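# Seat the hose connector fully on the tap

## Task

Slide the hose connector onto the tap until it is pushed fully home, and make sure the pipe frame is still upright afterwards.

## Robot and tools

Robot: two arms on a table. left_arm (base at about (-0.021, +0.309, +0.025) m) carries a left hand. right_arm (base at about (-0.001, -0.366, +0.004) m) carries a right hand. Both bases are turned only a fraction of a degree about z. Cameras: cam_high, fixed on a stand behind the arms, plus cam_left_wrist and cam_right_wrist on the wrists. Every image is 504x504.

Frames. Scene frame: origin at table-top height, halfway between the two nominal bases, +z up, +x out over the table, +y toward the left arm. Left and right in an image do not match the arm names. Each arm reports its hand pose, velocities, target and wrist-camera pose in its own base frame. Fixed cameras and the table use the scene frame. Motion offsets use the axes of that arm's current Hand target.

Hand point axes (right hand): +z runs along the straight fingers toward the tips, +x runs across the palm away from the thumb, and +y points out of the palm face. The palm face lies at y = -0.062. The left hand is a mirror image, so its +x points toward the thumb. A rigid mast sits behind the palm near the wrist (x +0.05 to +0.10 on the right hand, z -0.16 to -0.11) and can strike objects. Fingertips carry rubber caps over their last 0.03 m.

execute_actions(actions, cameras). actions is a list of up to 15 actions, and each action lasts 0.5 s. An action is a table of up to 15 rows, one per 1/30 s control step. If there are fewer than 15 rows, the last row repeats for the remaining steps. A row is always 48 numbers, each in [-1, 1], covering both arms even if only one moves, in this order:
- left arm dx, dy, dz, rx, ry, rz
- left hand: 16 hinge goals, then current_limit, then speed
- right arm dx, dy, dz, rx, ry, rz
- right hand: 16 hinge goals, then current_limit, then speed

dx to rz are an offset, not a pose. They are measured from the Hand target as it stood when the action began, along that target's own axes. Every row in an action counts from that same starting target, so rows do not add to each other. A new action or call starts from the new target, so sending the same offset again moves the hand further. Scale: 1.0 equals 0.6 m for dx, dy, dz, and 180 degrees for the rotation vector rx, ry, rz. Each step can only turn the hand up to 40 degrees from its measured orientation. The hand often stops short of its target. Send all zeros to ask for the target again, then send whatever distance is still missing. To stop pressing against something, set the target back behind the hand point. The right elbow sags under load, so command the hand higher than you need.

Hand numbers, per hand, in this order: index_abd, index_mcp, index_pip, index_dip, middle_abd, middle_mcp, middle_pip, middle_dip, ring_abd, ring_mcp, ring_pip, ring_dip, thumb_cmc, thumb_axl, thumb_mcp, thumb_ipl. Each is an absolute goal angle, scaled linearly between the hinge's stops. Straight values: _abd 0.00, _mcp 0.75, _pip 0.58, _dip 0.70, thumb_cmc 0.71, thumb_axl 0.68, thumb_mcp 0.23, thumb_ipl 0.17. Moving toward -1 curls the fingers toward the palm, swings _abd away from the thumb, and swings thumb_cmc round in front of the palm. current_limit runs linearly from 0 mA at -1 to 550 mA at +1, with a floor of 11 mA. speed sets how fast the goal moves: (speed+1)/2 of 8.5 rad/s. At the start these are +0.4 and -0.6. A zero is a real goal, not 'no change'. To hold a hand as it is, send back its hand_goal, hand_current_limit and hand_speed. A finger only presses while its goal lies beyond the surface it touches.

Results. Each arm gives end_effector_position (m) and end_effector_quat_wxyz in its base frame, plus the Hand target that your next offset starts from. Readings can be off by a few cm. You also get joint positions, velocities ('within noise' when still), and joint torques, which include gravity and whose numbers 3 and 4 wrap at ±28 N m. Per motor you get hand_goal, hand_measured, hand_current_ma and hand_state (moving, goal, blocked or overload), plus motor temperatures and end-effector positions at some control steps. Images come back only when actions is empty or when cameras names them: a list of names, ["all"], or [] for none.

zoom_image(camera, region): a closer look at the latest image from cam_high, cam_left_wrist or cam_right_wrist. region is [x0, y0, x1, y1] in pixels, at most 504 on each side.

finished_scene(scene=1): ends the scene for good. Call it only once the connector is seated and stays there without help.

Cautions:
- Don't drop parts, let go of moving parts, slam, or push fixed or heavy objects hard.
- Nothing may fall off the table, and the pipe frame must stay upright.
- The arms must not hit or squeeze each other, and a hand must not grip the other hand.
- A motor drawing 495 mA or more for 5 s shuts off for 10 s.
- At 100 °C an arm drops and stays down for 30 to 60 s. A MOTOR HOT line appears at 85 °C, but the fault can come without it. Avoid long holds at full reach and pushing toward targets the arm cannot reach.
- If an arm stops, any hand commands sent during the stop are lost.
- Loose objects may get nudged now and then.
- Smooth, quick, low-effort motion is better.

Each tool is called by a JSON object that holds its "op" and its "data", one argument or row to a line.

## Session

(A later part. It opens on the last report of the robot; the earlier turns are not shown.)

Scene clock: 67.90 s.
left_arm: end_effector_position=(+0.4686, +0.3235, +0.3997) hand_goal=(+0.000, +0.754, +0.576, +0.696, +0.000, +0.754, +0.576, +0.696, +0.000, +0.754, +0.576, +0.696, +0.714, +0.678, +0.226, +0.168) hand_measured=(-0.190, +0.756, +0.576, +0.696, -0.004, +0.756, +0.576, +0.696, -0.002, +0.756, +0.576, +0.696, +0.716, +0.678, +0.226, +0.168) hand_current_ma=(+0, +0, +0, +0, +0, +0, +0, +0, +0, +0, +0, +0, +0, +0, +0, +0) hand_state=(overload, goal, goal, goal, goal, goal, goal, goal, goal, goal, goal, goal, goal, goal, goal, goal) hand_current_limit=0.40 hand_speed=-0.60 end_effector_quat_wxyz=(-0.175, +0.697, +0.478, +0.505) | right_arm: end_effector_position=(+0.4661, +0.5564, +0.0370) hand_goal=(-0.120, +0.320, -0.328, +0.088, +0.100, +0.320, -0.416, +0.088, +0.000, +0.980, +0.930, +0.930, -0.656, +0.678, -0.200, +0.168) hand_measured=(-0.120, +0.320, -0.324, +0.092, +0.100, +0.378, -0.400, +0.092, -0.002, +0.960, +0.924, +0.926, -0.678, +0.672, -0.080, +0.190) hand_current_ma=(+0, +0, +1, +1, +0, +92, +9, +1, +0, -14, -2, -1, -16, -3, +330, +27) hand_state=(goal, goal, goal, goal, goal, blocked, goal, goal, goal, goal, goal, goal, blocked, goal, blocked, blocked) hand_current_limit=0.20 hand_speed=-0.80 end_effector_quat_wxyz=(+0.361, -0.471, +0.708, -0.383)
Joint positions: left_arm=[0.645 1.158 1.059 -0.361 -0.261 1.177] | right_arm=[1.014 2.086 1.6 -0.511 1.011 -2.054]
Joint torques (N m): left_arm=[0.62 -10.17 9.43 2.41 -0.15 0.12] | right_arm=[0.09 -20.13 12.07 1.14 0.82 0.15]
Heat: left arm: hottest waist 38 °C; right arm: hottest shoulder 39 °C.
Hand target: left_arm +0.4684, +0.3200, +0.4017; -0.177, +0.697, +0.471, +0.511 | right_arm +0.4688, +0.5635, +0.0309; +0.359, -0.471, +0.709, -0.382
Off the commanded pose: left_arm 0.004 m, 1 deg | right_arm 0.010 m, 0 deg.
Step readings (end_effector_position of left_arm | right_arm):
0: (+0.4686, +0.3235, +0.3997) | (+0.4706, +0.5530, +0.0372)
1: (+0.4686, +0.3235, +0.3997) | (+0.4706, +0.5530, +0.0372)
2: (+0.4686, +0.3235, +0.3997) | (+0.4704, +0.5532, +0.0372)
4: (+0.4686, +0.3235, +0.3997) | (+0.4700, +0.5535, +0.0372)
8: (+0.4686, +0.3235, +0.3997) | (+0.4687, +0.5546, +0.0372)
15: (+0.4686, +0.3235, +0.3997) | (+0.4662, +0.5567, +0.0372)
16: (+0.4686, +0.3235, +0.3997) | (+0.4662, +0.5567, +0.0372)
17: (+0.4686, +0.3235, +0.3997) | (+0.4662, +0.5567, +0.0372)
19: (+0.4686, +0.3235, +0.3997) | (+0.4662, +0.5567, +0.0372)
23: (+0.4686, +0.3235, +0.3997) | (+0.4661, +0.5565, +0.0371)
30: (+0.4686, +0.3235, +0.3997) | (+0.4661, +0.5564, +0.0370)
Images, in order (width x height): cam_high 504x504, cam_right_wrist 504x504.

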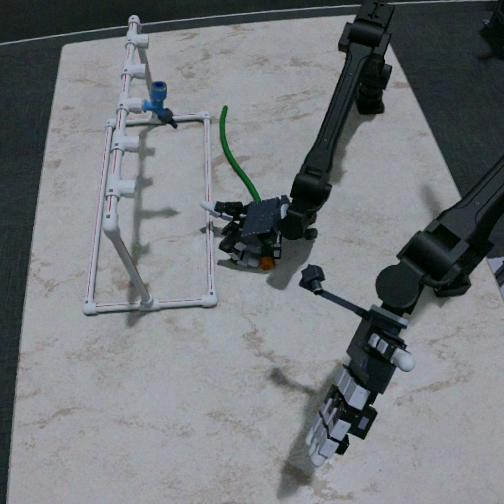

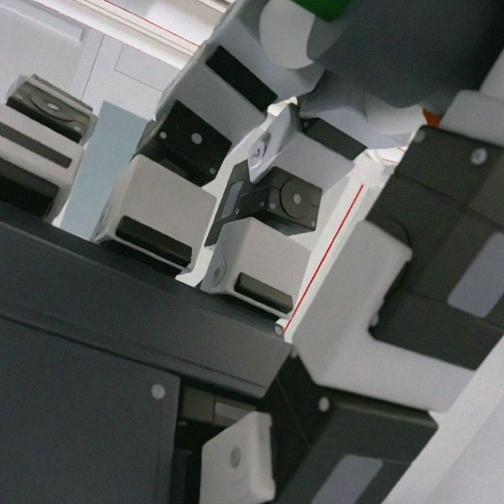

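{"op": "execute_actions", "data": {
  "actions": [
    [[0,0,0,0,0,0,0,0.754,0.576,0.696,0,0.754,0.576,0.696,0,0.754,0.576,0.696,0.714,0.678,0.226,0.168,0.4,-0.6,0,0,0,0,0,0,-0.12,0.21,-0.328,0.087,0.1,0.26,-0.416,0.087,0,0.98,0.93,0.93,-0.657,0.678,-0.2,0.168,0.2,-0.8]]
  ],
  "cameras": ["cam_high","cam_right_wrist"]
}}

{"op": "zoom_image", "data": {
  "camera": "cam_high",
  "region": [210, 235, 290, 285]
}}

Scene clock: 69.47 s.
left_arm: end_effector_position=(+0.4686, +0.3235, +0.3997) hand_goal=(+0.000, +0.754, +0.576, +0.696, +0.000, +0.754, +0.576, +0.696, +0.000, +0.754, +0.576, +0.696, +0.714, +0.678, +0.226, +0.168) hand_measured=(-0.190, +0.756, +0.576, +0.696, -0.004, +0.756, +0.576, +0.696, -0.002, +0.756, +0.576, +0.696, +0.716, +0.678, +0.226, +0.168) hand_current_ma=(+0, +0, +0, +0, +0, +0, +0, +0, +0, +0, +0, +0, +0, +0, +0, +0) hand_state=(overload, goal, goal, goal, goal, goal, goal, goal, goal, goal, goal, goal, goal, goal, goal, goal) hand_current_limit=0.40 hand_speed=-0.60 end_effector_quat_wxyz=(-0.175, +0.697, +0.478, +0.505) | right_arm: end_effector_position=(+0.4661, +0.5565, +0.0371) hand_goal=(-0.120, +0.210, -0.328, +0.088, +0.100, +0.260, -0.416, +0.088, +0.000, +0.980, +0.930, +0.930, -0.656, +0.678, -0.200, +0.168) hand_measured=(-0.118, +0.270, -0.316, +0.092, +0.100, +0.346, -0.390, +0.096, -0.002, +0.960, +0.924, +0.926, -0.678, +0.672, -0.080, +0.200) hand_current_ma=(+0, +95, +6, +1, +0, +176, +20, +3, +0, -14, -2, -1, -16, -3, +330, +50) hand_state=(goal, blocked, goal, goal, goal, blocked, blocked, goal, goal, goal, goal, goal, blocked, goal, blocked, blocked) hand_current_limit=0.20 hand_speed=-0.80 end_effector_quat_wxyz=(+0.361, -0.470, +0.709, -0.383)
Joint positions: left_arm=[0.645 1.158 1.059 -0.361 -0.261 1.177] | right_arm=[1.014 2.086 1.6 -0.511 1.011 -2.052]
Joint torques (N m): left_arm=[0.56 -10.23 9.43 2.43 -0.15 0.12] | right_arm=[0.26 -20.25 12.1 1.13 0.79 0.12]
Heat: left arm: hottest waist 38 °C; right arm: hottest shoulder 39 °C.
Hand target: left_arm +0.4684, +0.3200, +0.4017; -0.177, +0.697, +0.471, +0.511 | right_arm +0.4688, +0.5635, +0.0309; +0.359, -0.471, +0.709, -0.382
Off the commanded pose: left_arm 0.004 m, 1 deg | right_arm 0.010 m, 0 deg.
Step readings (end_effector_position of left_arm | right_arm):
0: (+0.4686, +0.3235, +0.3997) | (+0.4661, +0.5564, +0.0370)
1: (+0.4686, +0.3235, +0.3997) | (+0.4661, +0.5564, +0.0370)
2: (+0.4686, +0.3235, +0.3997) | (+0.4661, +0.5564, +0.0370)
4: (+0.4686, +0.3235, +0.3997) | (+0.4661, +0.5564, +0.0370)
8: (+0.4686, +0.3235, +0.3997) | (+0.4661, +0.5565, +0.0371)
15: (+0.4686, +0.3235, +0.3997) | (+0.4661, +0.5565, +0.0371)
Images, in order (width x height): cam_high 504x504, cam_right_wrist 504x504.

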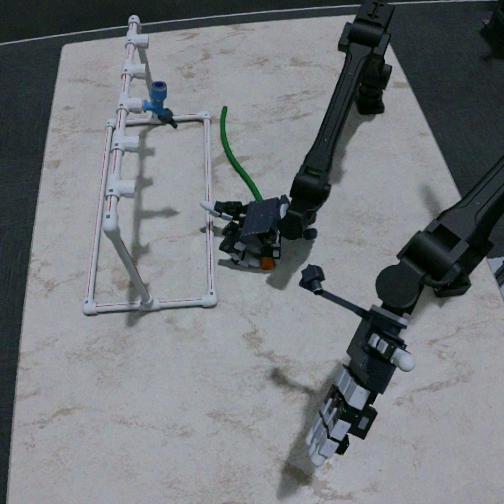

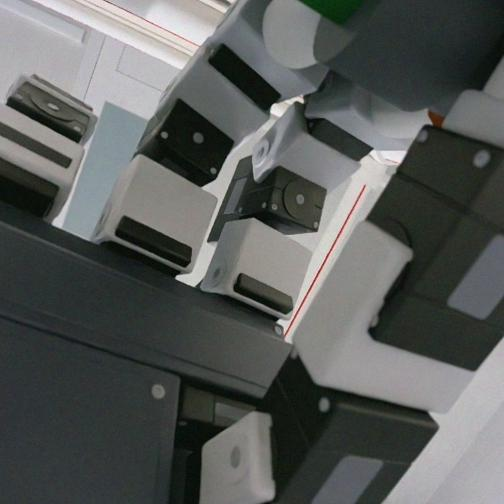

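Scaled by 6.300 from the camera's 504x504 image, which has a finer 720x720 frame.

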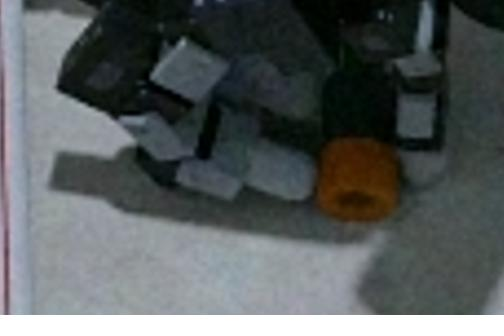

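{"op": "execute_actions", "data": {
  "actions": [
    [[0,0,0,0,0,0,0,0.754,0.576,0.696,0,0.754,0.576,0.696,0,0.754,0.576,0.696,0.714,0.678,0.226,0.168,0.4,-0.6,0,0,0,0,0,0,-0.12,0.15,-0.328,0.087,0.1,0.2,-0.416,0.087,0,0.98,0.93,0.93,-0.657,0.678,-0.3,0.168,0.45,-0.8]],
    [[0,0,0,0,0,0,0,0.754,0.576,0.696,0,0.754,0.576,0.696,0,0.754,0.576,0.696,0.714,0.678,0.226,0.168,0.4,-0.6,-0.0099,-0.0586,-0.03,0,0,0,-0.12,0.15,-0.328,0.087,0.1,0.2,-0.416,0.087,0,0.98,0.93,0.93,-0.657,0.678,-0.3,0.168,0.45,-0.8]]
  ],
  "cameras": ["cam_high"]
}}

{"op": "zoom_image", "data": {
  "camera": "cam_high",
  "region": [210, 225, 310, 285]
}}

Scene clock: 71.23 s.
left_arm: end_effector_position=(+0.4686, +0.3235, +0.3997) hand_goal=(+0.000, +0.754, +0.576, +0.696, +0.000, +0.754, +0.576, +0.696, +0.000, +0.754, +0.576, +0.696, +0.714, +0.678, +0.226, +0.168) hand_measured=(-0.190, +0.756, +0.576, +0.696, -0.004, +0.756, +0.576, +0.696, -0.002, +0.756, +0.576, +0.696, +0.716, +0.678, +0.226, +0.168) hand_current_ma=(+0, +0, +0, +0, +0, +0, +0, +0, +0, +0, +0, +0, +0, +0, +0, +0) hand_state=(overload, goal, goal, goal, goal, goal, goal, goal, goal, goal, goal, goal, goal, goal, goal, goal) hand_current_limit=0.40 hand_speed=-0.60 end_effector_quat_wxyz=(-0.175, +0.697, +0.478, +0.505) | right_arm: end_effector_position=(+0.4607, +0.5479, +0.0373) hand_goal=(-0.120, +0.150, -0.328, +0.088, +0.100, +0.200, -0.416, +0.088, +0.000, +0.980, +0.930, +0.930, -0.656, +0.678, -0.300, +0.168) hand_measured=(-0.112, +0.244, -0.306, +0.086, +0.100, +0.302, -0.380, +0.102, -0.002, +0.960, +0.924, +0.926, -0.682, +0.674, -0.080, +0.216) hand_current_ma=(+2, +204, +15, +0, +0, +238, +37, +8, +0, -14, -2, -1, -21, -1, +399, +98) hand_state=(goal, blocked, blocked, goal, goal, blocked, blocked, goal, goal, goal, goal, goal, blocked, goal, blocked, blocked) hand_current_limit=0.45 hand_speed=-0.80 end_effector_quat_wxyz=(+0.338, -0.484, +0.705, -0.392)
Joint positions: left_arm=[0.645 1.158 1.059 -0.361 -0.261 1.177] | right_arm=[1.014 2.083 1.615 -0.59 1.011 -2.047]
Joint torques (N m): left_arm=[0.56 -10.17 9.43 2.4 -0.15 0.12] | right_arm=[0.09 -24.29 13.5 1.02 0.84 0.07]
Heat: left arm: hottest waist 38 °C; right arm: hottest shoulder 39 °C.
Hand target: left_arm +0.4684, +0.3200, +0.4017; -0.177, +0.697, +0.471, +0.511 | right_arm +0.4688, +0.5635, +0.0708; +0.359, -0.471, +0.709, -0.382
Off the commanded pose: left_arm 0.004 m, 1 deg | right_arm 0.038 m, 3 deg.
Step readings (end_effector_position of left_arm | right_arm):
0: (+0.4686, +0.3235, +0.3997) | (+0.4661, +0.5565, +0.0371)
1: (+0.4686, +0.3235, +0.3997) | (+0.4661, +0.5565, +0.0371)
2: (+0.4686, +0.3235, +0.3997) | (+0.4662, +0.5565, +0.0371)
4: (+0.4686, +0.3235, +0.3997) | (+0.4662, +0.5566, +0.0372)
8: (+0.4686, +0.3235, +0.3997) | (+0.4662, +0.5567, +0.0372)
15: (+0.4686, +0.3235, +0.3997) | (+0.4662, +0.5567, +0.0372)
16: (+0.4686, +0.3235, +0.3997) | (+0.4662, +0.5567, +0.0372)
17: (+0.4686, +0.3235, +0.3997) | (+0.4660, +0.5565, +0.0375)
19: (+0.4686, +0.3235, +0.3997) | (+0.4647, +0.5544, +0.0374)
23: (+0.4686, +0.3235, +0.3997) | (+0.4625, +0.5508, +0.0373)
30: (+0.4686, +0.3235, +0.3997) | (+0.4609, +0.5482, +0.0374)
Images, in order (width x height): cam_high 504x504.

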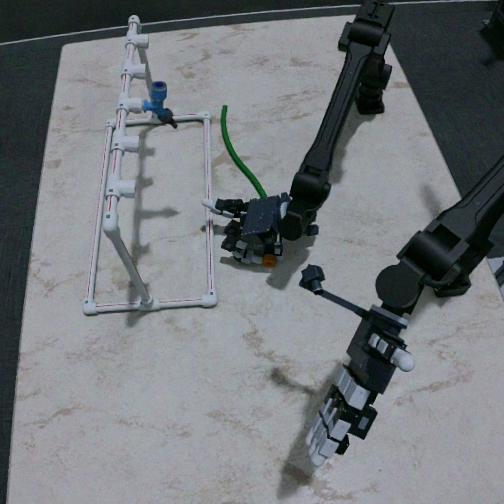

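Scaled by 5.040 from the camera's 504x504 image, which has a finer 720x720 frame.

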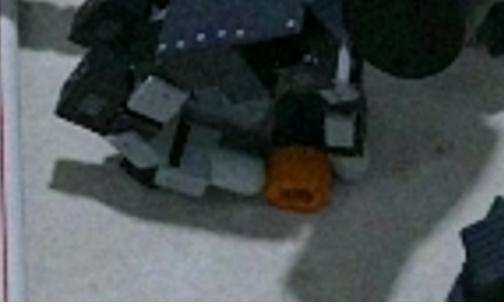

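{"op": "execute_actions", "data": {
  "actions": [
    [[0,0,0,0,0,0,0,0.754,0.576,0.696,0,0.754,0.576,0.696,0,0.754,0.576,0.696,0.714,0.678,0.226,0.168,0.4,-0.6,-0.005,-0.0293,-0.015,0,0,0,-0.12,0.15,-0.328,0.087,0.1,0.2,-0.416,0.087,0,0.98,0.93,0.93,-0.657,0.678,-0.3,0.168,0.45,-0.8]],
    [[0,0,0,0,0,0,0,0.754,0.576,0.696,0,0.754,0.576,0.696,0,0.754,0.576,0.696,0.714,0.678,0.226,0.168,0.4,-0.6,-0.0074,-0.044,-0.0225,0,0,0,-0.12,0.15,-0.328,0.087,0.1,0.2,-0.416,0.087,0,0.98,0.93,0.93,-0.657,0.678,-0.3,0.168,0.45,-0.8]]
  ],
  "cameras": ["cam_high","cam_right_wrist"]
}}

{"op": "zoom_image", "data": {
  "camera": "cam_high",
  "region": [210, 215, 310, 275]
}}

Scene clock: 73.43 s.
left_arm: end_effector_position=(+0.4686, +0.3235, +0.3997) hand_goal=(+0.000, +0.754, +0.576, +0.696, +0.000, +0.754, +0.576, +0.696, +0.000, +0.754, +0.576, +0.696, +0.714, +0.678, +0.226, +0.168) hand_measured=(-0.190, +0.756, +0.576, +0.696, -0.004, +0.756, +0.576, +0.696, -0.002, +0.756, +0.576, +0.696, +0.716, +0.678, +0.226, +0.168) hand_current_ma=(+0, +0, +0, +0, +0, +0, +0, +0, +0, +0, +0, +0, +0, +0, +0, +0) hand_state=(overload, goal, goal, goal, goal, goal, goal, goal, goal, goal, goal, goal, goal, goal, goal, goal) hand_current_limit=0.40 hand_speed=-0.60 end_effector_quat_wxyz=(-0.175, +0.697, +0.478, +0.505) | right_arm: end_effector_position=(+0.4601, +0.5474, +0.0850) hand_goal=(-0.120, +0.150, -0.328, +0.088, +0.100, +0.200, -0.416, +0.088, +0.000, +0.980, +0.930, +0.930, -0.656, +0.678, -0.300, +0.168) hand_measured=(-0.112, +0.242, -0.306, +0.086, +0.100, +0.298, -0.378, +0.106, -0.002, +0.960, +0.924, +0.926, -0.684, +0.672, -0.080, +0.216) hand_current_ma=(+2, +199, +15, +0, +0, +225, +42, +10, +0, -14, -2, -1, -23, -3, +399, +98) hand_state=(goal, blocked, blocked, goal, goal, blocked, blocked, goal, goal, goal, goal, goal, blocked, goal, blocked, blocked) hand_current_limit=0.45 hand_speed=-0.80 end_effector_quat_wxyz=(+0.336, -0.486, +0.705, -0.393)
Joint positions: left_arm=[0.645 1.158 1.059 -0.361 -0.261 1.177] | right_arm=[1.014 2.033 1.669 -0.702 1.009 -2.047]
Joint torques (N m): left_arm=[0.56 -10.17 9.43 2.41 -0.15 0.12] | right_arm=[-0.15 -23.77 14.6 1.24 0.91 0.06]
Heat: left arm: hottest waist 38 °C; right arm: hottest shoulder 40 °C.
Hand target: left_arm +0.4684, +0.3200, +0.4017; -0.177, +0.697, +0.471, +0.511 | right_arm +0.4688, +0.5635, +0.1208; +0.359, -0.471, +0.709, -0.382
Off the commanded pose: left_arm 0.004 m, 1 deg | right_arm 0.040 m, 3 deg.
Step readings (end_effector_position of left_arm | right_arm):
0: (+0.4686, +0.3235, +0.3997) | (+0.4606, +0.5478, +0.0373)
1: (+0.4686, +0.3235, +0.3997) | (+0.4607, +0.5479, +0.0377)
2: (+0.4686, +0.3235, +0.3997) | (+0.4603, +0.5474, +0.0378)
4: (+0.4686, +0.3235, +0.3997) | (+0.4592, +0.5459, +0.0383)
8: (+0.4686, +0.3235, +0.3997) | (+0.4579, +0.5438, +0.0422)
15: (+0.4686, +0.3235, +0.3997) | (+0.4588, +0.5452, +0.0503)
16: (+0.4686, +0.3235, +0.3997) | (+0.4589, +0.5453, +0.0510)
17: (+0.4686, +0.3235, +0.3997) | (+0.4585, +0.5447, +0.0514)
19: (+0.4686, +0.3235, +0.3997) | (+0.4577, +0.5436, +0.0540)
23: (+0.4686, +0.3235, +0.3997) | (+0.4575, +0.5432, +0.0658)
30: (+0.4686, +0.3235, +0.3997) | (+0.4602, +0.5476, +0.0846)
Images, in order (width x height): cam_high 504x504, cam_right_wrist 504x504.

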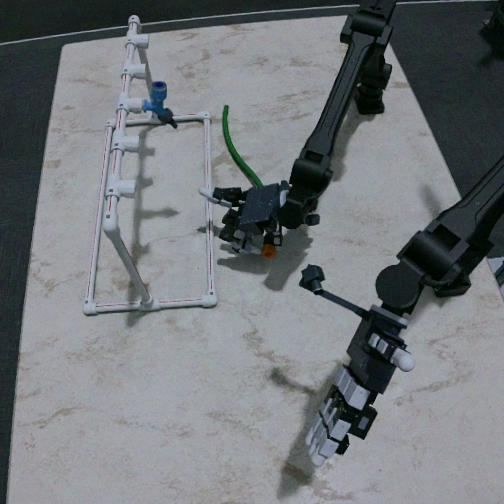

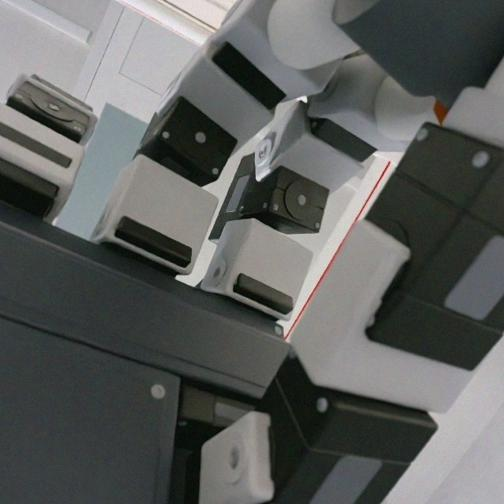

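Scaled by 5.040 from the camera's 504x504 image, which has a finer 720x720 frame.

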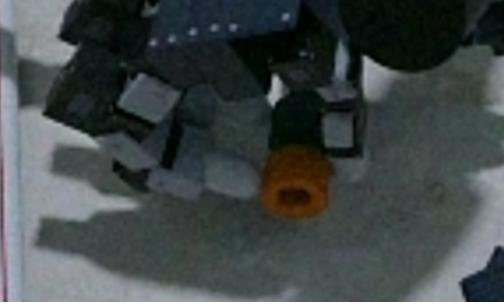

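{"op": "execute_actions", "data": {
  "actions": [
    [[0,0,0,0,0,0,0,0.754,0.576,0.696,0,0.754,0.576,0.696,0,0.754,0.576,0.696,0.714,0.678,0.226,0.168,0.4,-0.6,0.0165,-0.0967,-0.038,0,0,0,-0.12,0.15,-0.328,0.087,0.1,0.2,-0.416,0.087,0,0.98,0.93,0.93,-0.657,0.678,-0.3,0.168,0.45,-0.8]],
    [[0,0,0,0,0,0,0,0.754,0.576,0.696,0,0.754,0.576,0.696,0,0.754,0.576,0.696,0.714,0.678,0.226,0.168,0.4,-0.6,0.1083,-0.0925,0.0335,-0.02,-0.0136,0.137,-0.12,0.15,-0.328,0.087,0.1,0.2,-0.416,0.087,0,0.98,0.93,0.93,-0.657,0.678,-0.3,0.168,0.45,-0.8]]
  ],
  "cameras": ["cam_high","cam_right_wrist"]
}}

Scene clock: 81.20 s.
left_arm: end_effector_position=(+0.4686, +0.3235, +0.3997) hand_goal=(+0.000, +0.754, +0.576, +0.696, +0.000, +0.754, +0.576, +0.696, +0.000, +0.754, +0.576, +0.696, +0.714, +0.678, +0.226, +0.168) hand_measured=(-0.190, +0.756, +0.576, +0.696, -0.004, +0.756, +0.576, +0.696, -0.002, +0.756, +0.576, +0.696, +0.716, +0.678, +0.226, +0.168) hand_current_ma=(+0, +0, +0, +0, +0, +0, +0, +0, +0, +0, +0, +0, +0, +0, +0, +0) hand_state=(overload, goal, goal, goal, goal, goal, goal, goal, goal, goal, goal, goal, goal, goal, goal, goal) hand_current_limit=0.40 hand_speed=-0.60 end_effector_quat_wxyz=(-0.175, +0.697, +0.478, +0.505) | right_arm: end_effector_position=(+0.4869, +0.4552, +0.2022) hand_goal=(-0.120, +0.150, -0.328, +0.088, +0.100, +0.200, -0.416, +0.088, +0.000, +0.980, +0.930, +0.930, -0.656, +0.678, -0.300, +0.168) hand_measured=(-0.112, +0.236, -0.298, +0.096, +0.100, +0.292, -0.388, +0.084, -0.002, +0.964, +0.924, +0.928, -0.684, +0.670, -0.080, +0.216) hand_current_ma=(+2, +176, +26, +3, +0, +198, +25, -1, +0, -11, -2, -1, -23, -4, +399, +100) hand_state=(goal, blocked, blocked, goal, goal, blocked, blocked, goal, goal, goal, goal, goal, blocked, goal, blocked, blocked) hand_current_limit=0.45 hand_speed=-0.80 end_effector_quat_wxyz=(+0.415, -0.343, +0.796, -0.278)
Joint positions: left_arm=[0.645 1.158 1.059 -0.361 -0.261 1.177] | right_arm=[0.86 1.676 1.401 -0.579 0.845 -1.858]
Joint torques (N m): left_arm=[0.56 -10.11 9.42 2.41 -0.15 0.12] | right_arm=[0.32 -18.02 10.91 2.96 0.55 0.38]
Motor temperatures (°C): left_arm=[38 37 38 38 29 33] | right_arm=[36 39 40 34 34 30]
Heat: left arm: hottest waist 38 °C; right arm: hottest elbow 40 °C.
Hand target: left_arm +0.4684, +0.3200, +0.4017; -0.177, +0.697, +0.471, +0.511 | right_arm +0.4888, +0.4635, +0.2108; +0.432, -0.328, +0.797, -0.265
Off the commanded pose: left_arm 0.004 m, 1 deg | right_arm 0.012 m, 3 deg.
Step readings (end_effector_position of left_arm | right_arm):
0: (+0.4686, +0.3235, +0.3997) | (+0.4600, +0.5473, +0.0850)
1: (+0.4686, +0.3235, +0.3997) | (+0.4598, +0.5471, +0.0848)
2: (+0.4686, +0.3235, +0.3997) | (+0.4590, +0.5463, +0.0856)
4: (+0.4686, +0.3235, +0.3997) | (+0.4565, +0.5425, +0.0892)
8: (+0.4686, +0.3235, +0.3997) | (+0.4546, +0.5362, +0.1128)
15: (+0.4686, +0.3235, +0.3997) | (+0.4579, +0.5370, +0.1540)
16: (+0.4686, +0.3235, +0.3997) | (+0.4586, +0.5372, +0.1560)
17: (+0.4686, +0.3235, +0.3997) | (+0.4599, +0.5349, +0.1559)
19: (+0.4686, +0.3235, +0.3997) | (+0.4554, +0.5251, +0.1551)
23: (+0.4686, +0.3235, +0.3997) | (+0.4639, +0.4788, +0.1678)
30: (+0.4686, +0.3235, +0.3997) | (+0.4960, +0.4479, +0.2097)
Images, in order (width x height): cam_high 504x504, cam_right_wrist 504x504.

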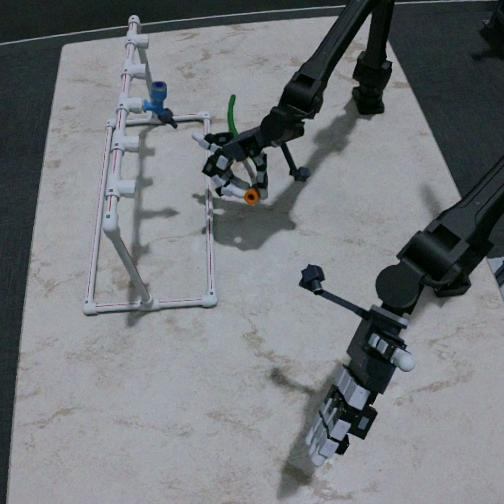

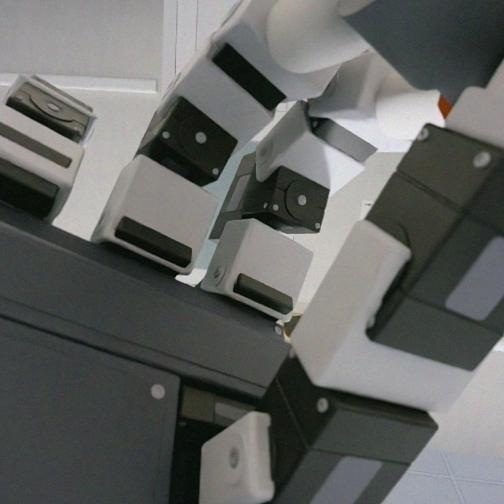

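{"op": "execute_actions", "data": {
  "actions": [
    [[0,0,0,0,0,0,0,0.754,0.576,0.696,0,0.754,0.576,0.696,0,0.754,0.576,0.696,0.714,0.678,0.226,0.168,0.4,-0.6,0.0855,-0.1133,0.031,-0.02,-0.0136,0.137,-0.12,0.15,-0.328,0.087,0.1,0.2,-0.416,0.087,0,0.98,0.93,0.93,-0.657,0.678,-0.3,0.168,0.45,-0.8]],
    [[0,0,0,0,0,0,0,0.754,0.576,0.696,0,0.754,0.576,0.696,0,0.754,0.576,0.696,0.714,0.678,0.226,0.168,0.4,-0.6,0.031,-0.1405,0.0203,-0.02,-0.0136,0.137,-0.12,0.15,-0.328,0.087,0.1,0.2,-0.416,0.087,0,0.98,0.93,0.93,-0.657,0.678,-0.3,0.168,0.45,-0.8]]
  ],
  "cameras": ["cam_high","cam_right_wrist"]
}}

{"op": "zoom_image", "data": {
  "camera": "cam_high",
  "region": [110, 50, 310, 200]
}}

Scene clock: 83.60 s.
left_arm: end_effector_position=(+0.4686, +0.3235, +0.3997) hand_goal=(+0.000, +0.754, +0.576, +0.696, +0.000, +0.754, +0.576, +0.696, +0.000, +0.754, +0.576, +0.696, +0.714, +0.678, +0.226, +0.168) hand_measured=(-0.190, +0.756, +0.576, +0.696, -0.004, +0.756, +0.576, +0.696, -0.002, +0.756, +0.576, +0.696, +0.716, +0.678, +0.226, +0.168) hand_current_ma=(+0, +0, +0, +0, +0, +0, +0, +0, +0, +0, +0, +0, +0, +0, +0, +0) hand_state=(overload, goal, goal, goal, goal, goal, goal, goal, goal, goal, goal, goal, goal, goal, goal, goal) hand_current_limit=0.40 hand_speed=-0.60 end_effector_quat_wxyz=(-0.175, +0.697, +0.478, +0.505) | right_arm: end_effector_position=(+0.5198, +0.2902, +0.2291) hand_goal=(-0.120, +0.150, -0.328, +0.088, +0.100, +0.200, -0.416, +0.088, +0.000, +0.980, +0.930, +0.930, -0.656, +0.678, -0.300, +0.168) hand_measured=(-0.120, +0.162, -0.326, +0.086, +0.100, +0.208, -0.412, +0.090, -0.002, +0.974, +0.926, +0.928, -0.668, +0.674, -0.266, +0.174) hand_current_ma=(+0, +6, +0, +0, +0, +3, +1, +0, +0, -2, -1, +0, -5, -1, +51, +3) hand_state=(goal, goal, goal, goal, goal, goal, goal, goal, goal, goal, goal, goal, goal, goal, blocked, goal) hand_current_limit=0.45 hand_speed=-0.80 end_effector_quat_wxyz=(+0.506, -0.008, +0.863, -0.008)
Joint positions: left_arm=[0.645 1.158 1.059 -0.361 -0.261 1.177] | right_arm=[0.523 1.37 0.884 -0.089 0.457 -1.318]
Joint torques (N m): left_arm=[0.56 -10.17 9.43 2.43 -0.15 0.12] | right_arm=[0.62 -12.69 9.88 3.59 0.16 0.35]
Heat: left arm: hottest waist 38 °C; right arm: hottest elbow 40 °C.
Hand target: left_arm +0.4684, +0.3200, +0.4017; -0.177, +0.697, +0.471, +0.511 | right_arm +0.5186, +0.2936, +0.2358; +0.515, -0.002, +0.857, +0.002
Off the commanded pose: left_arm 0.004 m, 1 deg | right_arm 0.008 m, 2 deg.
Step readings (end_effector_position of left_arm | right_arm):
0: (+0.4686, +0.3235, +0.3997) | (+0.4871, +0.4555, +0.2026)
1: (+0.4686, +0.3235, +0.3997) | (+0.4866, +0.4560, +0.2018)
2: (+0.4686, +0.3235, +0.3997) | (+0.4870, +0.4550, +0.2008)
4: (+0.4686, +0.3235, +0.3997) | (+0.4797, +0.4458, +0.1948)
8: (+0.4686, +0.3235, +0.3997) | (+0.4812, +0.3966, +0.1881)
15: (+0.4686, +0.3235, +0.3997) | (+0.5051, +0.3659, +0.2069)
16: (+0.4686, +0.3235, +0.3997) | (+0.5045, +0.3684, +0.2081)
17: (+0.4686, +0.3235, +0.3997) | (+0.5042, +0.3690, +0.2092)
19: (+0.4686, +0.3235, +0.3997) | (+0.4977, +0.3625, +0.2092)
23: (+0.4686, +0.3235, +0.3997) | (+0.5010, +0.3144, +0.2087)
30: (+0.4686, +0.3235, +0.3997) | (+0.5188, +0.2862, +0.2226)
Images, in order (width x height): cam_high 504x504, cam_right_wrist 504x504.

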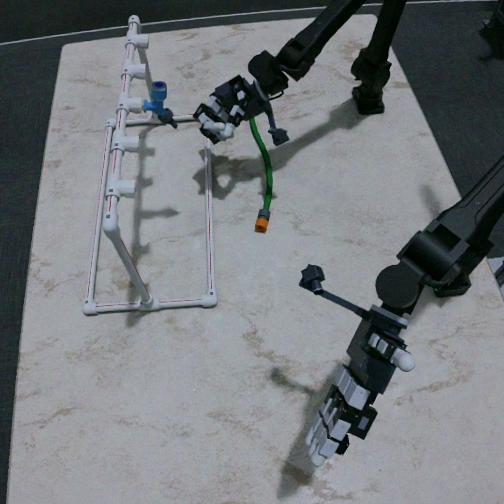

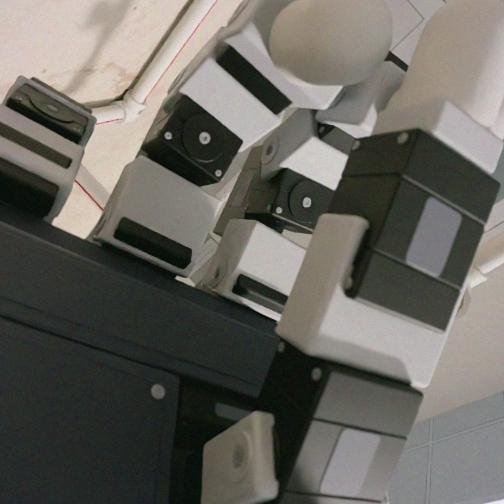

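Scaled by 2.520 from the camera's 504x504 image, which has a finer 720x720 frame.

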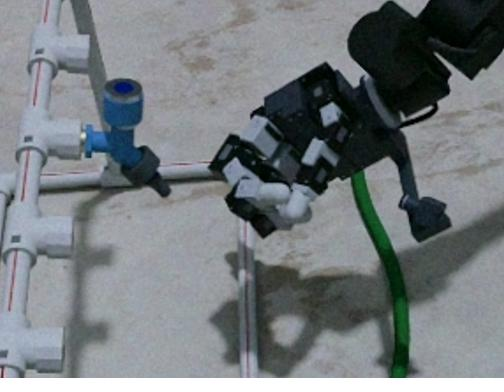

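{"op": "zoom_image", "data": {
  "camera": "cam_high",
  "region": [220, 100, 320, 250]
}}

{"op": "zoom_image", "data": {
  "camera": "cam_high",
  "region": [235, 190, 295, 240]
}}

Scaled by 3.360 from the camera's 504x504 image, which has a finer 720x720 frame.

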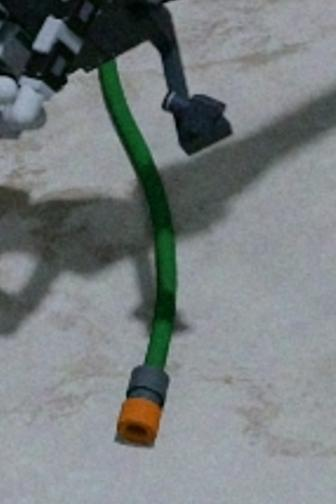

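Scaled by 8.400 from the camera's 504x504 image, which has a finer 720x720 frame.

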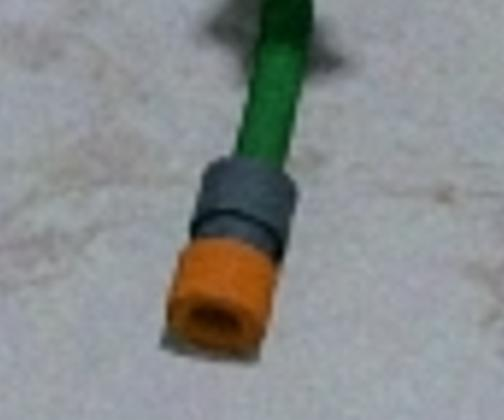

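{"op": "execute_actions", "data": {
  "actions": [
    [[0,0,0,0,0,0,0,0.754,0.576,0.696,0,0.754,0.576,0.696,0,0.754,0.576,0.696,0.714,0.678,0.226,0.168,0.4,-0.6,0.0313,0.15,-0.0588,0.0297,0.1705,0.0495,0,0.753,0.2,0.623,0,0.753,0.2,0.623,0,0.2,-0.2,0.0,-0.571,0.678,0.1,0.168,0.4,-0.6]],
    [[0,0,0,0,0,0,0,0.754,0.576,0.696,0,0.754,0.576,0.696,0,0.754,0.576,0.696,0.714,0.678,0.226,0.168,0.4,-0.6,0.1158,0.1405,-0.0032,0.0297,0.1705,0.0495,0.6,0.753,-0.737,0.623,-0.55,0.753,-0.737,0.623,-0.3,-0.205,-0.737,-0.174,-0.571,0.678,0.1,0.168,0.4,-0.6]]
  ],
  "cameras": ["cam_high","cam_right_wrist"]
}}

{"op": "zoom_image", "data": {
  "camera": "cam_high",
  "region": [190, 90, 340, 240]
}}

Scene clock: 98.50 s.
left_arm: end_effector_position=(+0.4686, +0.3235, +0.3997) hand_goal=(+0.000, +0.754, +0.576, +0.696, +0.000, +0.754, +0.576, +0.696, +0.000, +0.754, +0.576, +0.696, +0.714, +0.678, +0.226, +0.168) hand_measured=(-0.190, +0.756, +0.576, +0.696, -0.004, +0.756, +0.576, +0.696, -0.002, +0.756, +0.576, +0.696, +0.716, +0.678, +0.226, +0.168) hand_current_ma=(+0, +0, +0, +0, +0, +0, +0, +0, +0, +0, +0, +0, +0, +0, +0, +0) hand_state=(overload, goal, goal, goal, goal, goal, goal, goal, goal, goal, goal, goal, goal, goal, goal, goal) hand_current_limit=0.40 hand_speed=-0.60 end_effector_quat_wxyz=(-0.175, +0.697, +0.478, +0.505) | right_arm: end_effector_position=(+0.4202, +0.4680, +0.1985) hand_goal=(+0.600, +0.754, -0.736, +0.624, -0.550, +0.754, -0.736, +0.624, -0.300, -0.204, -0.736, -0.174, -0.570, +0.678, +0.100, +0.168) hand_measured=(+0.596, +0.756, -0.728, +0.622, -0.544, +0.756, -0.730, +0.622, -0.298, -0.188, -0.732, -0.172, -0.572, +0.676, +0.092, +0.170) hand_current_ma=(-1, +0, +2, +0, +1, +0, +2, +0, +0, +11, +1, +0, +0, +0, -5, +0) hand_state=(goal, goal, goal, goal, goal, goal, goal, goal, goal, goal, goal, goal, goal, goal, goal, goal) hand_current_limit=0.40 hand_speed=-0.60 end_effector_quat_wxyz=(+0.001, +0.159, +0.987, +0.001)
Joint positions: left_arm=[0.645 1.158 1.059 -0.361 -0.261 1.177] | right_arm=[0.816 1.765 1.652 -1.454 0.001 -0.434]
Joint torques (N m): left_arm=[0.56 -10.17 9.42 2.43 -0.15 0.12] | right_arm=[-0.26 -16.26 14.13 0.43 -0.15 0.11]
Heat: left arm: hottest elbow 39 °C; right arm: hottest elbow 40 °C.
Hand target: left_arm +0.4684, +0.3200, +0.4017; -0.177, +0.697, +0.471, +0.511 | right_arm +0.4328, +0.4782, +0.2064; +0.000, +0.169, +0.986, +0.001
Off the commanded pose: left_arm 0.004 m, 1 deg | right_arm 0.018 m, 1 deg.
Step readings (end_effector_position of left_arm | right_arm):
0: (+0.4686, +0.3235, +0.3997) | (+0.5198, +0.2902, +0.2292)
1: (+0.4686, +0.3235, +0.3997) | (+0.5191, +0.2911, +0.2287)
2: (+0.4686, +0.3235, +0.3997) | (+0.5153, +0.2940, +0.2250)
4: (+0.4686, +0.3235, +0.3997) | (+0.5001, +0.3036, +0.2118)
8: (+0.4686, +0.3235, +0.3997) | (+0.4570, +0.3507, +0.2052)
15: (+0.4686, +0.3235, +0.3997) | (+0.4557, +0.3810, +0.2259)
16: (+0.4686, +0.3235, +0.3997) | (+0.4566, +0.3816, +0.2262)
17: (+0.4686, +0.3235, +0.3997) | (+0.4532, +0.3862, +0.2251)
19: (+0.4686, +0.3235, +0.3997) | (+0.4443, +0.4018, +0.2198)
23: (+0.4686, +0.3235, +0.3997) | (+0.4198, +0.4492, +0.2031)
30: (+0.4686, +0.3235, +0.3997) | (+0.4072, +0.4755, +0.1841)
Images, in order (width x height): cam_high 504x504, cam_right_wrist 504x504.

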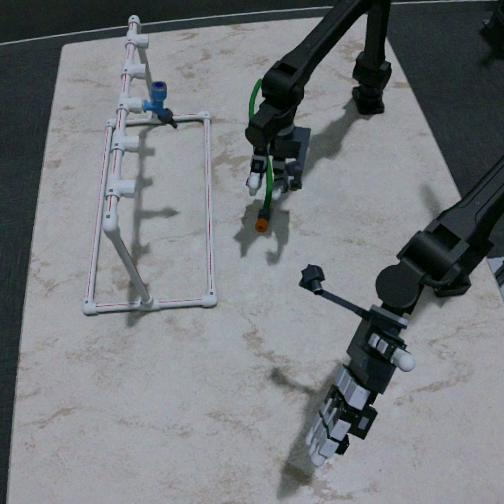

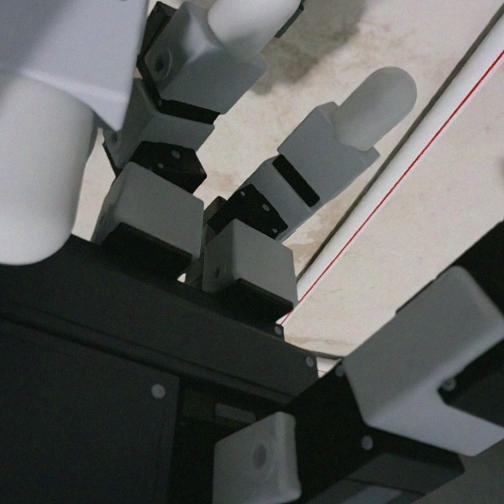

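Scaled by 3.360 from the camera's 504x504 image, which has a finer 720x720 frame.

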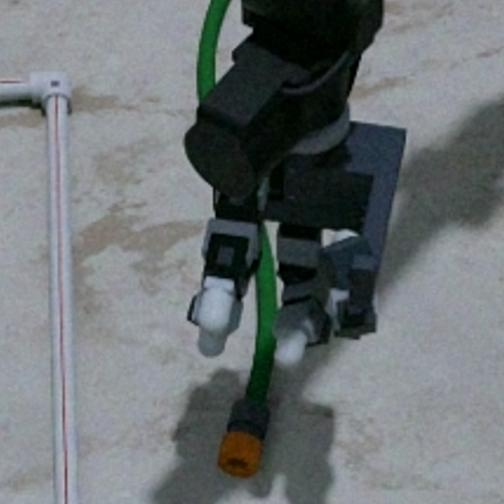

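{"op": "execute_actions", "data": {
  "actions": [
    [[0,0,0,0,0,0,0,0.754,0.576,0.696,0,0.754,0.576,0.696,0,0.754,0.576,0.696,0.714,0.678,0.226,0.168,0.4,-0.6,-0.0157,0.0247,0.0942,0,0,0,0.6,0.753,-0.737,0.623,-0.55,0.753,-0.737,0.623,-0.3,-0.205,-0.737,-0.174,-0.571,0.678,0.1,0.168,0.4,-0.6]]
  ],
  "cameras": ["cam_high","cam_right_wrist"]
}}

{"op": "zoom_image", "data": {
  "camera": "cam_high",
  "region": [210, 140, 320, 240]
}}

Scene clock: 100.40 s.
left_arm: end_effector_position=(+0.4686, +0.3235, +0.3997) hand_goal=(+0.000, +0.754, +0.576, +0.696, +0.000, +0.754, +0.576, +0.696, +0.000, +0.754, +0.576, +0.696, +0.714, +0.678, +0.226, +0.168) hand_measured=(-0.190, +0.756, +0.576, +0.696, -0.004, +0.756, +0.576, +0.696, -0.002, +0.756, +0.576, +0.696, +0.716, +0.678, +0.226, +0.168) hand_current_ma=(+0, +0, +0, +0, +0, +0, +0, +0, +0, +0, +0, +0, +0, +0, +0, +0) hand_state=(overload, goal, goal, goal, goal, goal, goal, goal, goal, goal, goal, goal, goal, goal, goal, goal) hand_current_limit=0.40 hand_speed=-0.60 end_effector_quat_wxyz=(-0.175, +0.697, +0.478, +0.505) | right_arm: end_effector_position=(+0.4344, +0.4833, +0.1453) hand_goal=(+0.600, +0.754, -0.736, +0.624, -0.550, +0.754, -0.736, +0.624, -0.300, -0.204, -0.736, -0.174, -0.570, +0.678, +0.100, +0.168) hand_measured=(+0.596, +0.756, -0.730, +0.622, -0.544, +0.756, -0.730, +0.622, -0.298, -0.188, -0.732, -0.172, -0.572, +0.676, +0.092, +0.168) hand_current_ma=(-1, +0, +2, +0, +1, +0, +2, +0, +0, +10, +1, +0, +0, +0, -5, +0) hand_state=(goal, goal, goal, goal, goal, goal, goal, goal, goal, goal, goal, goal, goal, goal, goal, goal) hand_current_limit=0.40 hand_speed=-0.60 end_effector_quat_wxyz=(-0.007, +0.160, +0.987, -0.010)
Joint positions: left_arm=[0.645 1.158 1.059 -0.361 -0.261 1.177] | right_arm=[0.816 1.861 1.652 -1.386 0 -0.434]
Joint torques (N m): left_arm=[0.56 -10.17 9.42 2.41 -0.15 0.12] | right_arm=[-0.5 -17.85 11.95 1.39 -0.16 0.14]
Heat: left arm: hottest elbow 39 °C; right arm: hottest elbow 40 °C.
Hand target: left_arm +0.4684, +0.3200, +0.4017; -0.177, +0.697, +0.471, +0.511 | right_arm +0.4465, +0.4892, +0.1499; -0.001, +0.169, +0.986, +0.001
Off the commanded pose: left_arm 0.004 m, 1 deg | right_arm 0.014 m, 2 deg.
Step readings (end_effector_position of left_arm | right_arm):
0: (+0.4686, +0.3235, +0.3997) | (+0.4202, +0.4680, +0.1985)
1: (+0.4686, +0.3235, +0.3997) | (+0.4202, +0.4681, +0.1983)
2: (+0.4686, +0.3235, +0.3997) | (+0.4207, +0.4686, +0.1973)
4: (+0.4686, +0.3235, +0.3997) | (+0.4242, +0.4724, +0.1934)
8: (+0.4686, +0.3235, +0.3997) | (+0.4321, +0.4808, +0.1715)
15: (+0.4686, +0.3235, +0.3997) | (+0.4343, +0.4832, +0.1453)
Images, in order (width x height): cam_high 504x504, cam_right_wrist 504x504.

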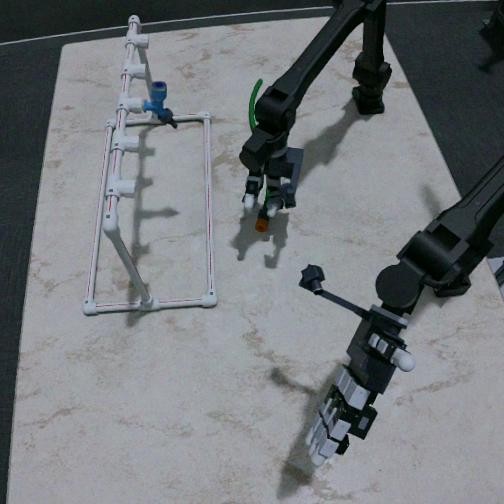

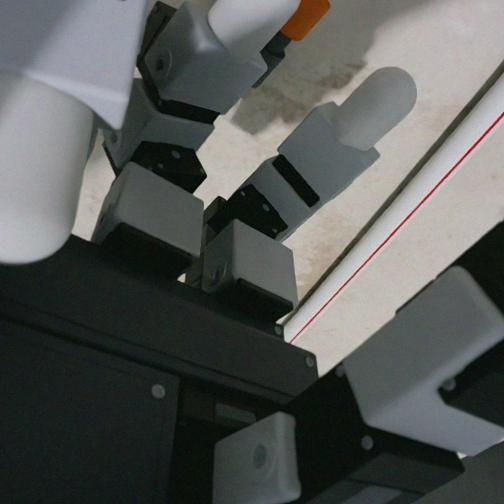

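Scaled by 4.582 from the camera's 504x504 image, which has a finer 720x720 frame.

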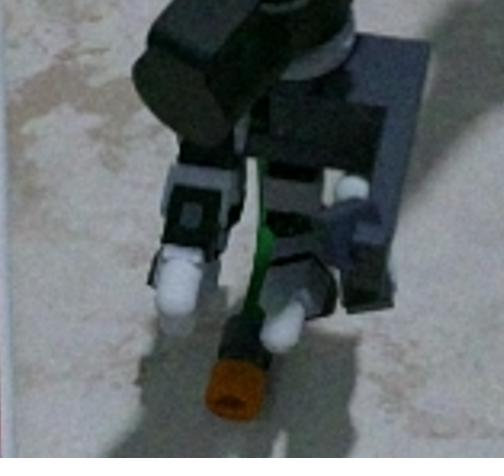

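{"op": "execute_actions", "data": {
  "actions": [
    [[0,0,0,0,0,0,0,0.754,0.576,0.696,0,0.754,0.576,0.696,0,0.754,0.576,0.696,0.714,0.678,0.226,0.168,0.4,-0.6,0.0007,-0.0108,0.08,0,0,0,0.65,0.753,-0.737,0.623,-0.55,0.753,-0.737,0.623,-0.3,-0.205,-0.737,-0.174,-0.571,0.678,0.1,0.168,0.4,-0.6]]
  ],
  "cameras": ["cam_high","cam_right_wrist"]
}}

{"op": "zoom_image", "data": {
  "camera": "cam_high",
  "region": [220, 150, 310, 240]
}}

Scene clock: 102.23 s.
left_arm: end_effector_position=(+0.4686, +0.3235, +0.3997) hand_goal=(+0.000, +0.754, +0.576, +0.696, +0.000, +0.754, +0.576, +0.696, +0.000, +0.754, +0.576, +0.696, +0.714, +0.678, +0.226, +0.168) hand_measured=(-0.190, +0.756, +0.576, +0.696, -0.004, +0.756, +0.576, +0.696, -0.002, +0.756, +0.576, +0.696, +0.716, +0.678, +0.226, +0.168) hand_current_ma=(+0, +0, +0, +0, +0, +0, +0, +0, +0, +0, +0, +0, +0, +0, +0, +0) hand_state=(overload, goal, goal, goal, goal, goal, goal, goal, goal, goal, goal, goal, goal, goal, goal, goal) hand_current_limit=0.40 hand_speed=-0.60 end_effector_quat_wxyz=(-0.175, +0.697, +0.478, +0.505) | right_arm: end_effector_position=(+0.4373, +0.4845, +0.1142) hand_goal=(+0.650, +0.754, -0.736, +0.624, -0.550, +0.754, -0.736, +0.624, -0.300, -0.204, -0.736, -0.174, -0.570, +0.678, +0.100, +0.168) hand_measured=(+0.646, +0.756, -0.730, +0.622, -0.544, +0.756, -0.730, +0.622, -0.298, -0.188, -0.732, -0.172, -0.572, +0.676, +0.092, +0.168) hand_current_ma=(-1, +0, +2, +0, +1, +0, +2, +0, +0, +9, +1, +0, +0, +0, -5, +0) hand_state=(goal, goal, goal, goal, goal, goal, goal, goal, goal, goal, goal, goal, goal, goal, goal, goal) hand_current_limit=0.40 hand_speed=-0.60 end_effector_quat_wxyz=(+0.003, +0.161, +0.987, +0.004)
Joint positions: left_arm=[0.645 1.158 1.059 -0.361 -0.261 1.177] | right_arm=[0.814 1.87 1.574 -1.266 0 -0.434]
Joint torques (N m): left_arm=[0.56 -10.17 9.43 2.41 -0.15 0.12] | right_arm=[-0.56 -17.08 9.68 1.54 -0.15 0.11]
Heat: left arm: hottest elbow 39 °C; right arm: hottest elbow 40 °C.
Hand target: left_arm +0.4684, +0.3200, +0.4017; -0.177, +0.697, +0.471, +0.511 | right_arm +0.4440, +0.4834, +0.1018; +0.000, +0.169, +0.986, +0.001
Off the commanded pose: left_arm 0.004 m, 1 deg | right_arm 0.014 m, 1 deg.
Step readings (end_effector_position of left_arm | right_arm):
0: (+0.4686, +0.3235, +0.3997) | (+0.4344, +0.4833, +0.1453)
1: (+0.4686, +0.3235, +0.3997) | (+0.4347, +0.4835, +0.1454)
2: (+0.4686, +0.3235, +0.3997) | (+0.4360, +0.4849, +0.1451)
4: (+0.4686, +0.3235, +0.3997) | (+0.4394, +0.4882, +0.1419)
8: (+0.4686, +0.3235, +0.3997) | (+0.4373, +0.4849, +0.1244)
15: (+0.4686, +0.3235, +0.3997) | (+0.4368, +0.4840, +0.1140)
Images, in order (width x height): cam_high 504x504, cam_right_wrist 504x504.

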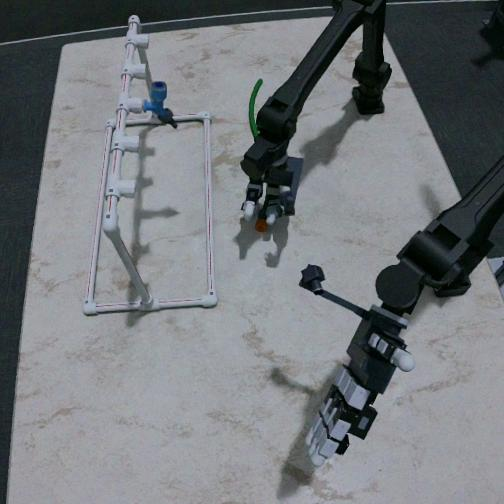

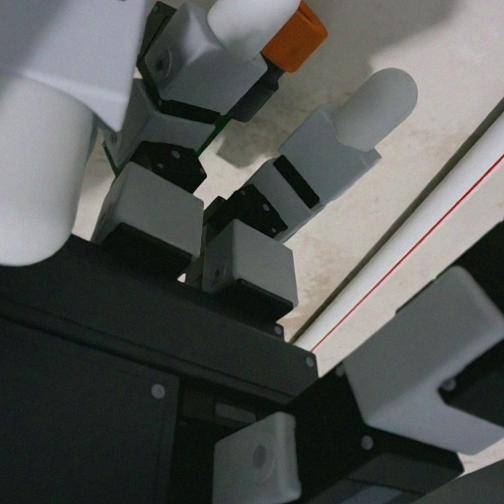

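Scaled by 5.600 from the camera's 504x504 image, which has a finer 720x720 frame.

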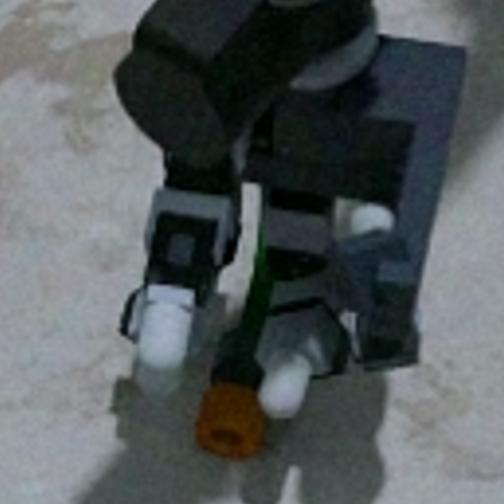

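{"op": "execute_actions", "data": {
  "actions": [
    [[0,0,0,0,0,0,0,0.754,0.576,0.696,0,0.754,0.576,0.696,0,0.754,0.576,0.696,0.714,0.678,0.226,0.168,0.4,-0.6,-0.004,-0.0162,0.0667,0,0,0,0.7,0.753,-0.737,0.623,-0.6,0.753,-0.737,0.623,-0.35,-0.205,-0.737,-0.174,-0.571,0.678,0.1,0.168,0.4,-0.6]]
  ],
  "cameras": ["cam_high","cam_right_wrist"]
}}

{"op": "zoom_image", "data": {
  "camera": "cam_high",
  "region": [220, 150, 310, 240]
}}

Scene clock: 104.50 s.
left_arm: end_effector_position=(+0.4686, +0.3235, +0.3997) hand_goal=(+0.000, +0.754, +0.576, +0.696, +0.000, +0.754, +0.576, +0.696, +0.000, +0.754, +0.576, +0.696, +0.714, +0.678, +0.226, +0.168) hand_measured=(-0.190, +0.756, +0.576, +0.696, -0.004, +0.756, +0.576, +0.696, -0.002, +0.756, +0.576, +0.696, +0.716, +0.678, +0.226, +0.168) hand_current_ma=(+0, +0, +0, +0, +0, +0, +0, +0, +0, +0, +0, +0, +0, +0, +0, +0) hand_state=(overload, goal, goal, goal, goal, goal, goal, goal, goal, goal, goal, goal, goal, goal, goal, goal) hand_current_limit=0.40 hand_speed=-0.60 end_effector_quat_wxyz=(-0.175, +0.697, +0.478, +0.505) | right_arm: end_effector_position=(+0.4371, +0.4745, +0.0726) hand_goal=(+0.700, +0.754, -0.736, +0.624, -0.600, +0.754, -0.736, +0.624, -0.350, -0.204, -0.736, -0.174, -0.570, +0.678, +0.100, +0.168) hand_measured=(+0.696, +0.756, -0.730, +0.622, -0.594, +0.756, -0.730, +0.622, -0.346, -0.190, -0.732, -0.172, -0.572, +0.676, +0.092, +0.168) hand_current_ma=(-1, +0, +2, +0, +1, +0, +1, +0, +1, +9, +1, +0, +0, +0, -5, +0) hand_state=(goal, goal, goal, goal, goal, goal, goal, goal, goal, goal, goal, goal, goal, goal, goal, goal) hand_current_limit=0.40 hand_speed=-0.60 end_effector_quat_wxyz=(+0.002, +0.166, +0.986, +0.003)
Joint positions: left_arm=[0.645 1.158 1.059 -0.361 -0.261 1.177] | right_arm=[0.803 1.89 1.489 -1.163 -0.001 -0.434]
Joint torques (N m): left_arm=[0.56 -10.17 9.43 2.4 -0.15 0.12] | right_arm=[-0.56 -17.49 9.36 1.5 -0.11 0]
Heat: left arm: hottest elbow 39 °C; right arm: hottest elbow 40 °C.
Hand target: left_arm +0.4684, +0.3200, +0.4017; -0.177, +0.697, +0.471, +0.511 | right_arm +0.4429, +0.4736, +0.0618; -0.001, +0.169, +0.986, +0.001
Off the commanded pose: left_arm 0.004 m, 1 deg | right_arm 0.012 m, 0 deg.
Step readings (end_effector_position of left_arm | right_arm):
0: (+0.4686, +0.3235, +0.3997) | (+0.4373, +0.4845, +0.1142)
1: (+0.4686, +0.3235, +0.3997) | (+0.4372, +0.4845, +0.1139)
2: (+0.4686, +0.3235, +0.3997) | (+0.4384, +0.4846, +0.1126)
4: (+0.4686, +0.3235, +0.3997) | (+0.4404, +0.4839, +0.1062)
8: (+0.4686, +0.3235, +0.3997) | (+0.4358, +0.4760, +0.0855)
15: (+0.4686, +0.3235, +0.3997) | (+0.4366, +0.4739, +0.0723)
Images, in order (width x height): cam_high 504x504, cam_right_wrist 504x504.

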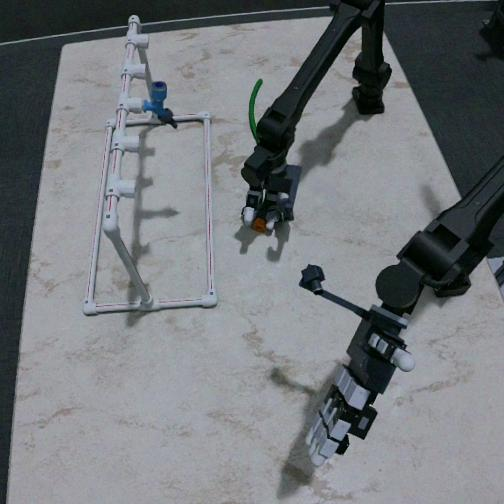

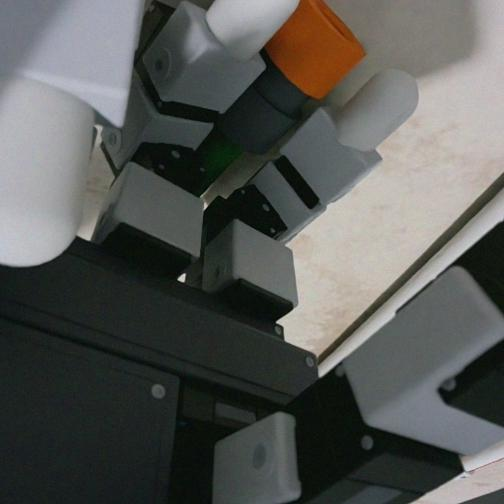

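Scaled by 5.600 from the camera's 504x504 image, which has a finer 720x720 frame.

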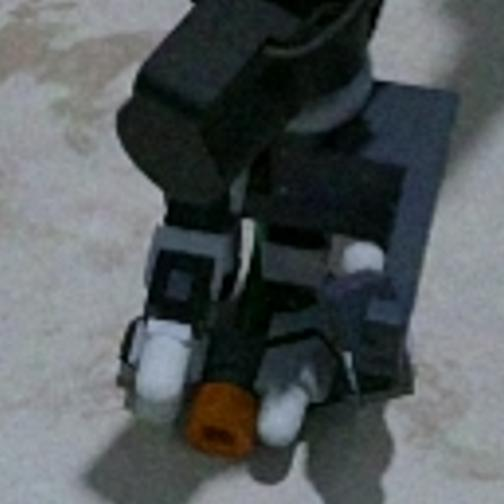

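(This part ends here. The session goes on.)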